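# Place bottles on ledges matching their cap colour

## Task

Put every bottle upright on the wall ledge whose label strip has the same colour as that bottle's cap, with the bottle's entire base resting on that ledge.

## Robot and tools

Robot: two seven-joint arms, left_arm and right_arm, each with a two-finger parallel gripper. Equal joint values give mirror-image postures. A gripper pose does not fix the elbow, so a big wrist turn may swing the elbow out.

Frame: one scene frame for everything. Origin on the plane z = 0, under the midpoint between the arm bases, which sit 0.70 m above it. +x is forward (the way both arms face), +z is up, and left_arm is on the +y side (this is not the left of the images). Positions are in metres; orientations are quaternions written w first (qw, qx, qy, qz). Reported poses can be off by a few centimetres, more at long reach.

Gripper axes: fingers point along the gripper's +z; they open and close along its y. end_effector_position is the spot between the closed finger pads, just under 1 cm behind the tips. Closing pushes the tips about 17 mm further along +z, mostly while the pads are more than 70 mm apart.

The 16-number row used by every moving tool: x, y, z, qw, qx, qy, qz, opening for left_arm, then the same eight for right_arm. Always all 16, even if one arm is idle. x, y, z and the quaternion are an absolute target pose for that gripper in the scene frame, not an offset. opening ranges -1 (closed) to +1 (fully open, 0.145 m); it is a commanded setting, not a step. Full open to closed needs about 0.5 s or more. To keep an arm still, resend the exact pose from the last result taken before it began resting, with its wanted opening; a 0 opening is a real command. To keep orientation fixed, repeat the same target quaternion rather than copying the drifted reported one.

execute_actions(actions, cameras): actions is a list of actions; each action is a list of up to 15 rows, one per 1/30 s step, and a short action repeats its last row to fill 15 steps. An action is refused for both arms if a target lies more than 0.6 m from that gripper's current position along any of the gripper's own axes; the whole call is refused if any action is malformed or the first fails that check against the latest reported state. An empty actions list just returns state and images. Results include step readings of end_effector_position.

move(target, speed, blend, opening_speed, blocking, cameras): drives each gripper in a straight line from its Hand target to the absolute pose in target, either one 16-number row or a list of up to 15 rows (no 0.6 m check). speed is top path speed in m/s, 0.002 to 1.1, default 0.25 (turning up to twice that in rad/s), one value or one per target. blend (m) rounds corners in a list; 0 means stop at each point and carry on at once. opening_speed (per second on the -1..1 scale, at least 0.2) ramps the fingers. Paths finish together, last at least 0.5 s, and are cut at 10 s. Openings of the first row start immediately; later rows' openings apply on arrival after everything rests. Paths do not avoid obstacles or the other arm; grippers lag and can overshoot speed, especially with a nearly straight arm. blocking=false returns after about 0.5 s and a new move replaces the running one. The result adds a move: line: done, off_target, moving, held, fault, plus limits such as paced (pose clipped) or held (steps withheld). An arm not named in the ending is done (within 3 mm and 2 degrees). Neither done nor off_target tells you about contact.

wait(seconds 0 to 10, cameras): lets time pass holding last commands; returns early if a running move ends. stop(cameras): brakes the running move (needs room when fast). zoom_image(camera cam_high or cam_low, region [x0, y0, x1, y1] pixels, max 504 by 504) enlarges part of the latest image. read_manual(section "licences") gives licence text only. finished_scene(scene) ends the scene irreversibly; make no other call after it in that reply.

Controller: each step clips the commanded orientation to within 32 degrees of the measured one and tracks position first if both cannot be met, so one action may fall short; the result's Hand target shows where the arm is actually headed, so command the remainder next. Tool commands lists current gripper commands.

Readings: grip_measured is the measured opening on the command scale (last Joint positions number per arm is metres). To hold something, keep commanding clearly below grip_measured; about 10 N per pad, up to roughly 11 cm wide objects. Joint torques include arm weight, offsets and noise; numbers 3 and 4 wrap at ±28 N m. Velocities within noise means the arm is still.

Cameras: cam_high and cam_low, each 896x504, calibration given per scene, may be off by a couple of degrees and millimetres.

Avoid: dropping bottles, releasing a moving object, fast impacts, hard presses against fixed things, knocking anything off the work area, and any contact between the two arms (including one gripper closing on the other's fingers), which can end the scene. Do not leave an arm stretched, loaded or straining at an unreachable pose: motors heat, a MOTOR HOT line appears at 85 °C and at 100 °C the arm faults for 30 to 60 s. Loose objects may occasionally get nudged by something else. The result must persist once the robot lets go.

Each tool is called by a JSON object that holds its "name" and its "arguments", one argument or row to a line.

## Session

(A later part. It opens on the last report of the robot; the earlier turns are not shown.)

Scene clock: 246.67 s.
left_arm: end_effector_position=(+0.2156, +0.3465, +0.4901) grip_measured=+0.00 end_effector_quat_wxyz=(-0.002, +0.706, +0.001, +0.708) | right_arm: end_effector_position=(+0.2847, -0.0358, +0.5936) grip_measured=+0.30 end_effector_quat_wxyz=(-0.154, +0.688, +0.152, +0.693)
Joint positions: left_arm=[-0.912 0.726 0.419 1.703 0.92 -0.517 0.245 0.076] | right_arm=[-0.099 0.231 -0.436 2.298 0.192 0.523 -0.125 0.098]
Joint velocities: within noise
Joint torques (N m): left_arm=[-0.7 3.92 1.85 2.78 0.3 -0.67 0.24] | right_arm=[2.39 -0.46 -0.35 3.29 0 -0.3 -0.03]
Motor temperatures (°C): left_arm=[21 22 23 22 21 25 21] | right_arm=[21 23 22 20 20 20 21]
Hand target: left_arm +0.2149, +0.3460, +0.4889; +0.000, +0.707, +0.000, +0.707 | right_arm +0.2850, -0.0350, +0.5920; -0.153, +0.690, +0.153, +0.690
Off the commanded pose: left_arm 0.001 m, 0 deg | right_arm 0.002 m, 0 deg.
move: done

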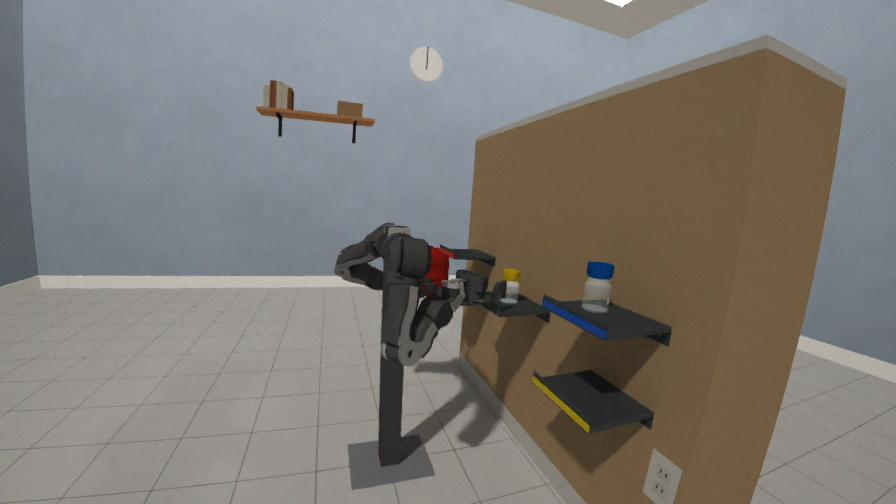

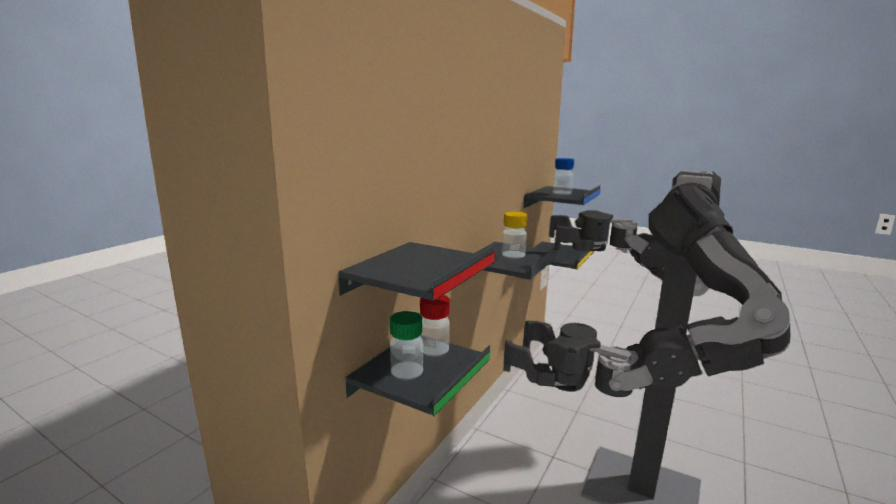

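{"name": "move", "arguments": {
  "target": [0.368,0.346,0.489,0,0.7071,0,0.7071,0.0,0.366,-0.001,0.59,-0.153,0.6903,0.153,0.6903,0.3],
  "speed": 0.15
}}

{"name": "zoom_image", "arguments": {
  "camera": "cam_low",
  "region": [360, 190, 580, 410]
}}

Scene clock: 260.13 s.
left_arm: end_effector_position=(+0.3689, +0.3468, +0.4930) grip_measured=+0.00 end_effector_quat_wxyz=(-0.002, +0.703, +0.001, +0.711) | right_arm: end_effector_position=(+0.3668, -0.0029, +0.5907) grip_measured=+0.30 end_effector_quat_wxyz=(-0.149, +0.691, +0.151, +0.691)
Joint positions: left_arm=[-0.006 0.818 -0.084 1.288 0.851 -0.27 0.15 0.076] | right_arm=[0.263 0.065 -0.47 1.885 0.199 0.514 -0.115 0.098]
Joint velocities: within noise
Joint torques (N m): left_arm=[4.42 6.08 1.63 2.85 0.23 -0.56 0.21] | right_arm=[4.21 -1.49 -0.03 3.63 0.12 -0.56 0.17]
Motor temperatures (°C): left_arm=[21 22 23 22 21 25 21] | right_arm=[21 23 22 20 20 20 21]
Hand target: left_arm +0.3680, +0.3460, +0.4891; +0.000, +0.707, +0.000, +0.707 | right_arm +0.3660, -0.0010, +0.5900; -0.153, +0.690, +0.153, +0.690
Off the commanded pose: left_arm 0.004 m, 1 deg | right_arm 0.002 m, 1 deg.
move: off_target (left_arm)

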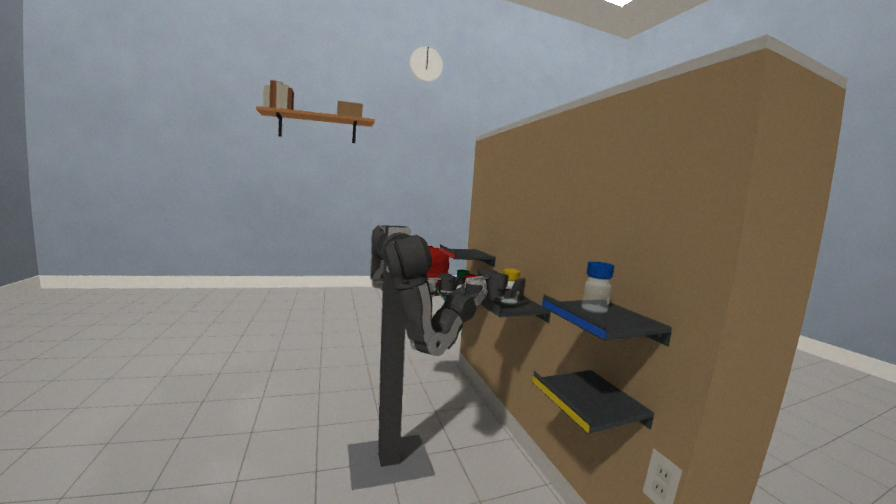

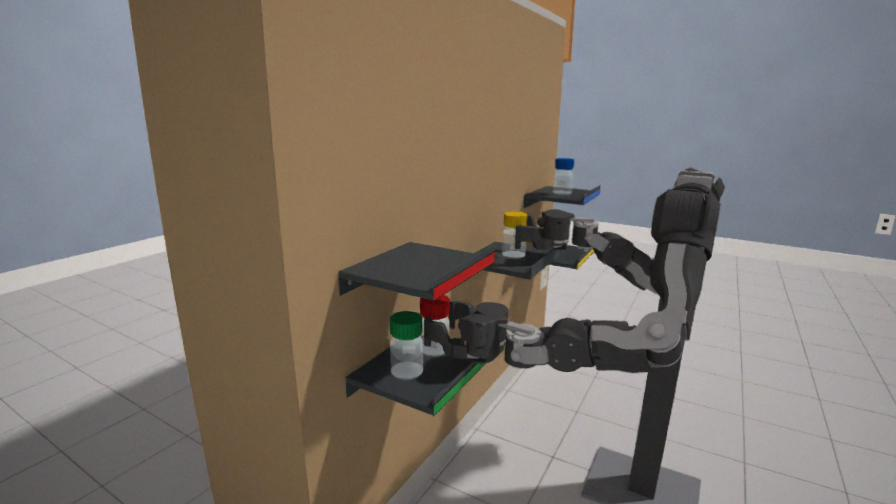

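Scaled by 2.291 from the camera's 896x504 image, which has a finer 1280x720 frame.

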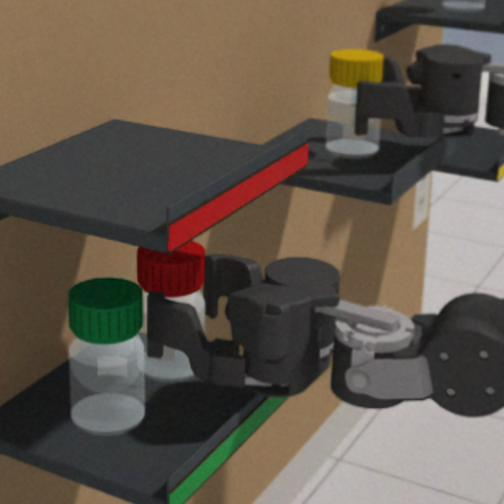

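{"name": "move", "arguments": {
  "target": [
    [0.368,0.346,0.489,0,0.7071,0,0.7071,0.0,0.370,0.001,0.59,-0.153,0.6903,0.153,0.6903,0.3],
    [0.368,0.346,0.489,0,0.7071,0,0.7071,-0.8,0.370,0.001,0.59,-0.153,0.6903,0.153,0.6903,-0.8],
    [0.368,0.346,0.525,0,0.7071,0,0.7071,-0.8,0.370,0.001,0.637,-0.153,0.6903,0.153,0.6903,-0.8],
    [0.215,0.35,0.528,0,0.7071,0,0.7071,-0.8,0.335,-0.18,0.637,0,0.7071,0,0.7071,-0.8],
    [0.212,0.36,0.63,0,0.7071,0,0.7071,-0.8,0.285,-0.2,0.52,0,0.7071,0,0.7071,-0.8],
    [0.23,0.365,0.738,0,0.7071,0,0.7071,-0.8,0.22,-0.27,0.495,0,0.7071,0,0.7071,-0.8]
  ],
  "speed": [0.1,0.1,0.12,0.2,0.25,0.25],
  "opening_speed": 1.2,
  "blend": [0,0,0.01,0.02,0.03,0]
}}

{"name": "zoom_image", "arguments": {
  "camera": "cam_low",
  "region": [320, 140, 660, 420]
}}

{"name": "zoom_image", "arguments": {
  "camera": "cam_high",
  "region": [440, 240, 680, 440]
}}

Scene clock: 286.30 s.
left_arm: end_effector_position=(+0.2301, +0.3637, +0.7372) grip_measured=-0.31 end_effector_quat_wxyz=(+0.002, +0.709, -0.003, +0.705) | right_arm: end_effector_position=(+0.2196, -0.2707, +0.4917) grip_measured=-0.24 end_effector_quat_wxyz=(+0.001, +0.713, -0.001, +0.702)
Joint positions: left_arm=[-1.024 0.915 1.576 2.055 1.467 0.549 0.208 0.052] | right_arm=[-0.788 0.33 0.398 1.975 0.523 -0.245 0.214 0.058]
Joint velocities: within noise
Joint torques (N m): left_arm=[0.8 3.65 2.21 0.54 0.24 -0.81 -0.05] | right_arm=[-0.46 2.33 2.26 4.33 0.36 -0.77 0.17]
Motor temperatures (°C): left_arm=[21 24 23 22 21 25 21] | right_arm=[22 23 22 21 20 20 21]
Hand target: left_arm +0.2300, +0.3649, +0.7381; +0.000, +0.707, +0.000, +0.707 | right_arm +0.2200, -0.2699, +0.4951; +0.000, +0.707, +0.000, +0.707
Off the commanded pose: left_arm 0.002 m, 1 deg | right_arm 0.003 m, 1 deg.
joint read past its limit (left arm) — joint 3 (upper arm roll), upper limit.
move: done; target 2's new opening was sent with left_arm's hand 0.004 m and 1 deg from that target

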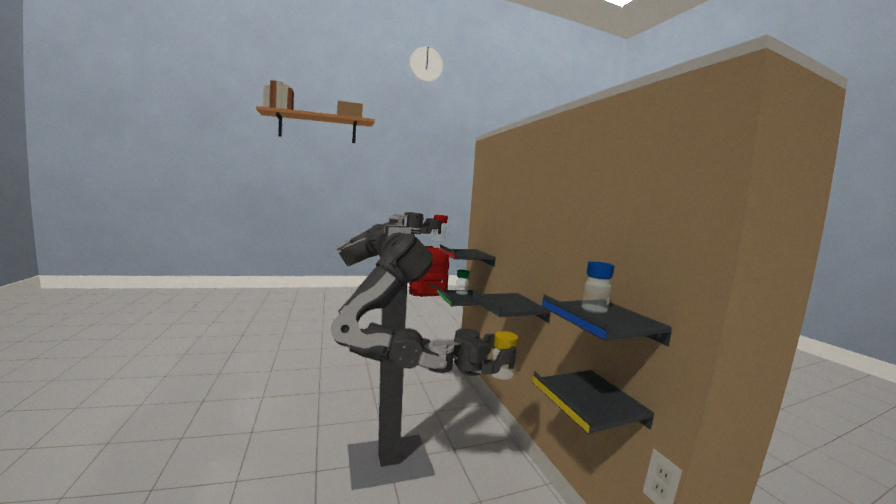

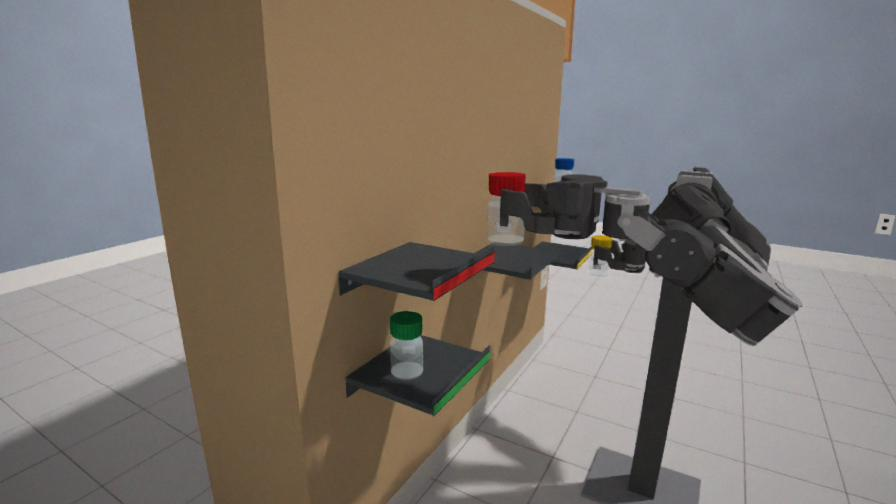

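Scaled by 1.482 from the camera's 896x504 image, which has a finer 1280x720 frame.

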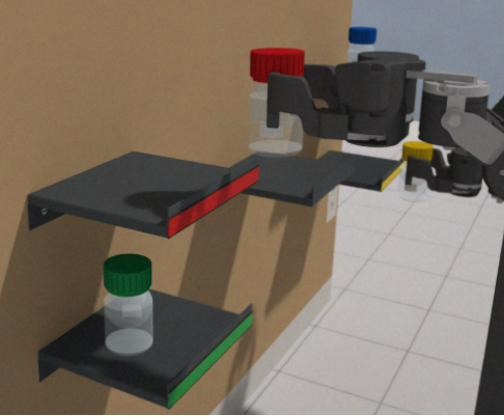

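Scaled by 2.100 from the camera's 896x504 image, which has a finer 1280x720 frame.

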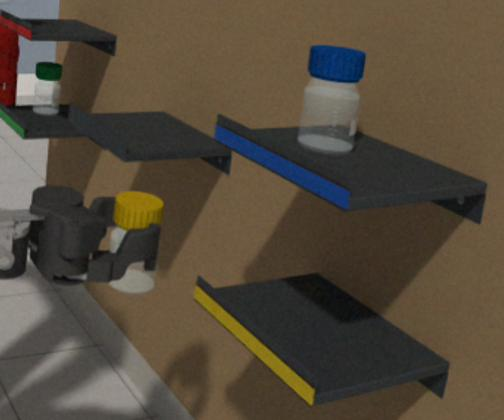

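{"name": "move", "arguments": {
  "target": [
    [0.25,0.37,0.738,0,0.7071,0,0.7071,-0.8,0.208,-0.37,0.528,0,0.7071,0,0.7071,-0.8],
    [0.365,0.375,0.738,0,0.7071,0,0.7071,-0.8,0.35,-0.38,0.528,0,0.7071,0,0.7071,-0.8],
    [0.368,0.375,0.696,0,0.7071,0,0.7071,-0.8,0.366,-0.38,0.503,0,0.7071,0,0.7071,-0.8],
    [0.368,0.375,0.678,0,0.7071,0,0.7071,-0.8,0.366,-0.38,0.485,0,0.7071,0,0.7071,-0.8]
  ],
  "speed": [0.25,0.2,0.12,0.03],
  "blend": [0.02,0.01,0.0,0]
}}

{"name": "zoom_image", "arguments": {
  "camera": "cam_low",
  "region": [320, 140, 660, 420]
}}

{"name": "zoom_image", "arguments": {
  "camera": "cam_high",
  "region": [440, 240, 680, 440]
}}

Scene clock: 300.77 s.
left_arm: end_effector_position=(+0.3676, +0.3747, +0.6861) grip_measured=-0.31 end_effector_quat_wxyz=(+0.001, +0.697, +0.000, +0.717) | right_arm: end_effector_position=(+0.3668, -0.3822, +0.4924) grip_measured=-0.24 end_effector_quat_wxyz=(+0.004, +0.699, +0.001, +0.715)
Joint positions: left_arm=[-1.135 1.513 1.088 1.613 1.547 -0.076 0.011 0.052] | right_arm=[0.051 0.722 0.139 1.12 0.722 -0.224 0.395 0.058]
Joint velocities: within noise
Joint torques (N m): left_arm=[2.76 4.05 2.19 0.17 0.11 -0.23 0.01] | right_arm=[2.99 5.87 0.9 2.25 0.32 -0.1 0.07]
Motor temperatures (°C): left_arm=[21 23 24 22 21 25 21] | right_arm=[21 23 22 21 20 21 21]
Hand target: left_arm +0.3679, +0.3750, +0.6781; +0.000, +0.707, +0.000, +0.707 | right_arm +0.3659, -0.3800, +0.4850; +0.000, +0.707, +0.000, +0.707
Off the commanded pose: left_arm 0.008 m, 2 deg | right_arm 0.008 m, 1 deg.
move: off_target (left_arm, right_arm)

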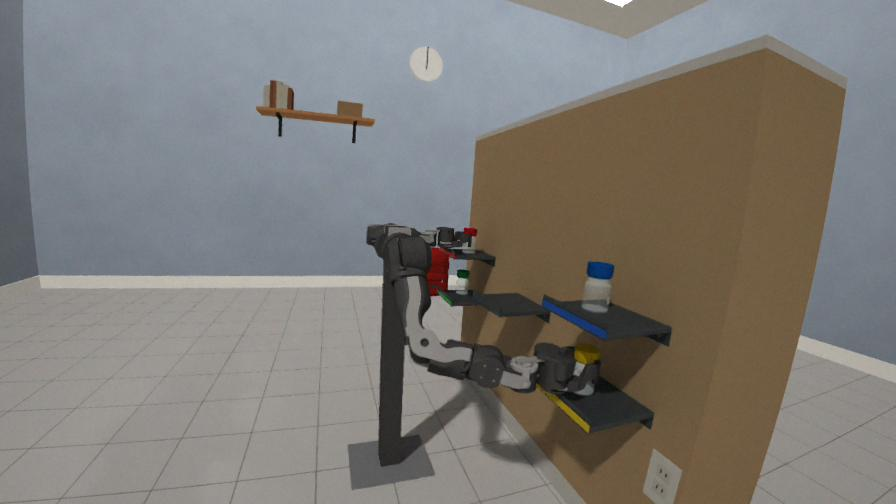

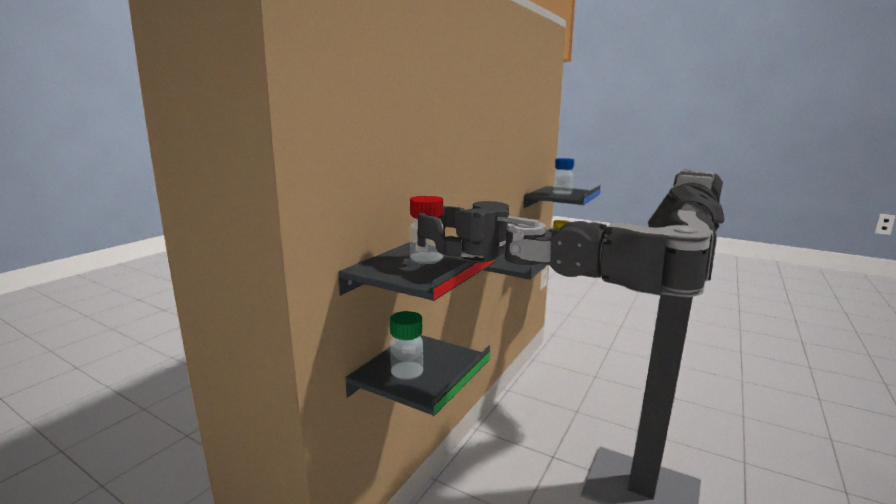

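Scaled by 1.482 from the camera's 896x504 image, which has a finer 1280x720 frame.

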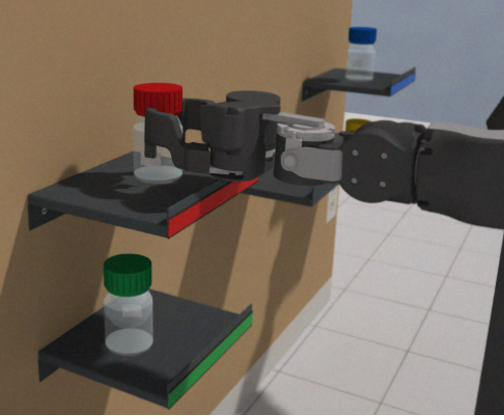

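Scaled by 2.100 from the camera's 896x504 image, which has a finer 1280x720 frame.

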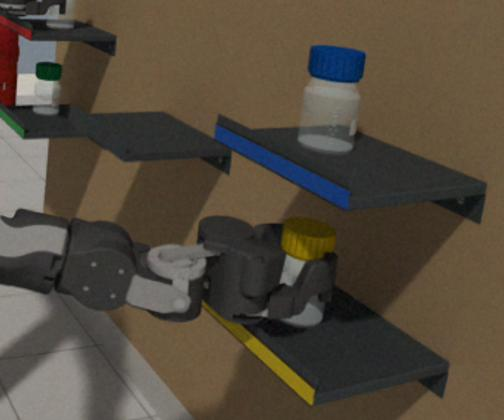

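Both are in contact; release and retreat.

{"name": "move", "arguments": {
  "target": [
    [0.368,0.375,0.684,0,0.7071,0,0.7071,-0.8,0.366,-0.381,0.491,0,0.7071,0,0.7071,-0.8],
    [0.368,0.375,0.684,0,0.7071,0,0.7071,0.2,0.366,-0.381,0.491,0,0.7071,0,0.7071,0.2],
    [0.25,0.375,0.69,0,0.7071,0,0.7071,0.2,0.23,-0.38,0.492,0,0.7071,0,0.7071,0.2]
  ],
  "speed": [0.05,0.1,0.15],
  "opening_speed": 1.0
}}

{"name": "zoom_image", "arguments": {
  "camera": "cam_low",
  "region": [320, 140, 660, 420]
}}

{"name": "zoom_image", "arguments": {
  "camera": "cam_high",
  "region": [440, 240, 680, 440]
}}

Scene clock: 315.03 s.
left_arm: end_effector_position=(+0.2498, +0.3764, +0.6899) grip_measured=+0.20 end_effector_quat_wxyz=(-0.002, +0.706, +0.003, +0.708) | right_arm: end_effector_position=(+0.2300, -0.3801, +0.4903) grip_measured=+0.20 end_effector_quat_wxyz=(+0.000, +0.709, -0.002, +0.705)
Joint positions: left_arm=[-1.191 0.938 1.374 1.986 1.414 0.189 0.204 0.09] | right_arm=[-0.694 0.627 0.564 1.543 0.867 -0.316 0.489 0.09]
Joint velocities: within noise
Joint torques (N m): left_arm=[-0.01 3.15 3.55 1.33 0.24 -0.52 0.23] | right_arm=[-0.25 5.37 3.96 3 0.46 -0.48 0.14]
Motor temperatures (°C): left_arm=[21 23 24 21 21 25 21] | right_arm=[21 24 22 21 20 20 21]
Hand target: left_arm +0.2500, +0.3751, +0.6900; +0.000, +0.707, +0.000, +0.707 | right_arm +0.2300, -0.3800, +0.4920; +0.000, +0.707, +0.000, +0.707
Off the commanded pose: left_arm 0.001 m, 0 deg | right_arm 0.002 m, 0 deg.
move: done

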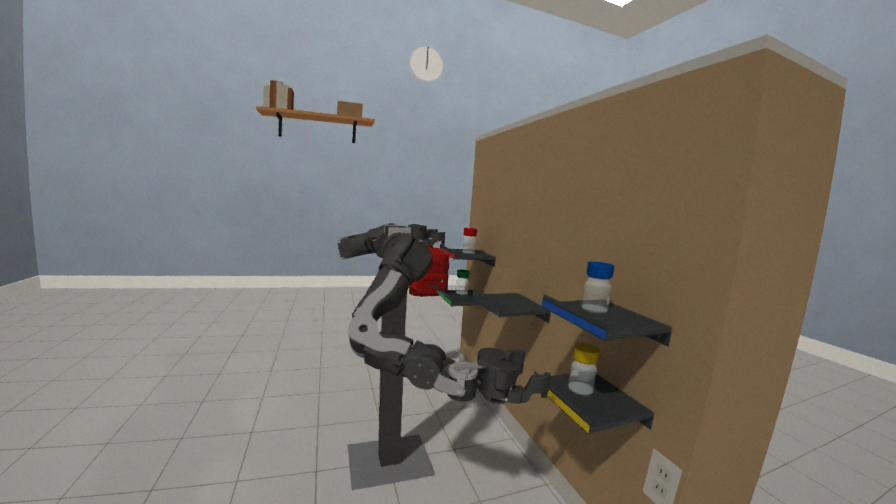

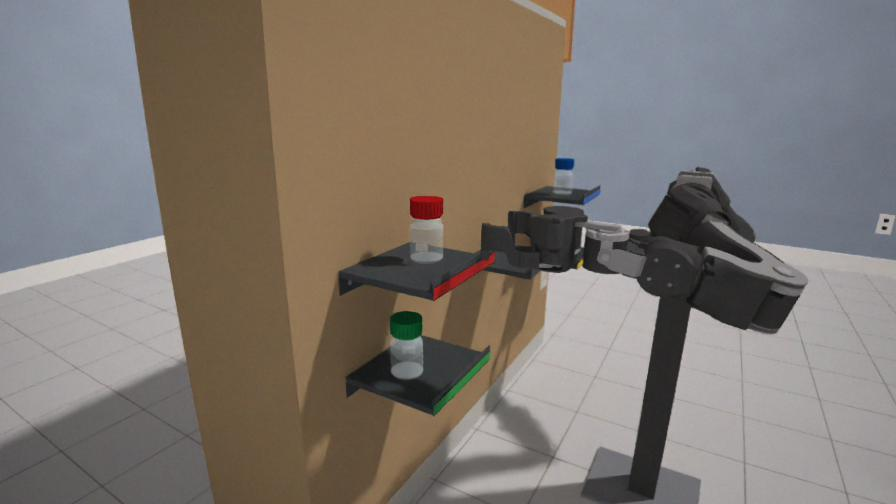

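Scaled by 1.482 from the camera's 896x504 image, which has a finer 1280x720 frame.

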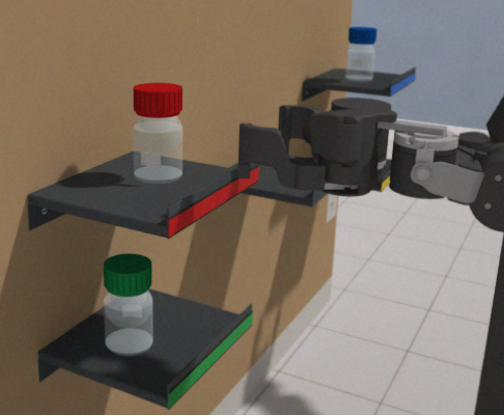

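Scaled by 2.100 from the camera's 896x504 image, which has a finer 1280x720 frame.

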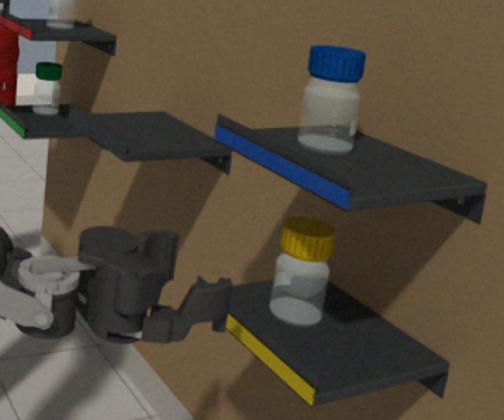

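{"name": "finished_scene", "arguments": {
  "scene": 2
}}

The scene is finished: the task was done.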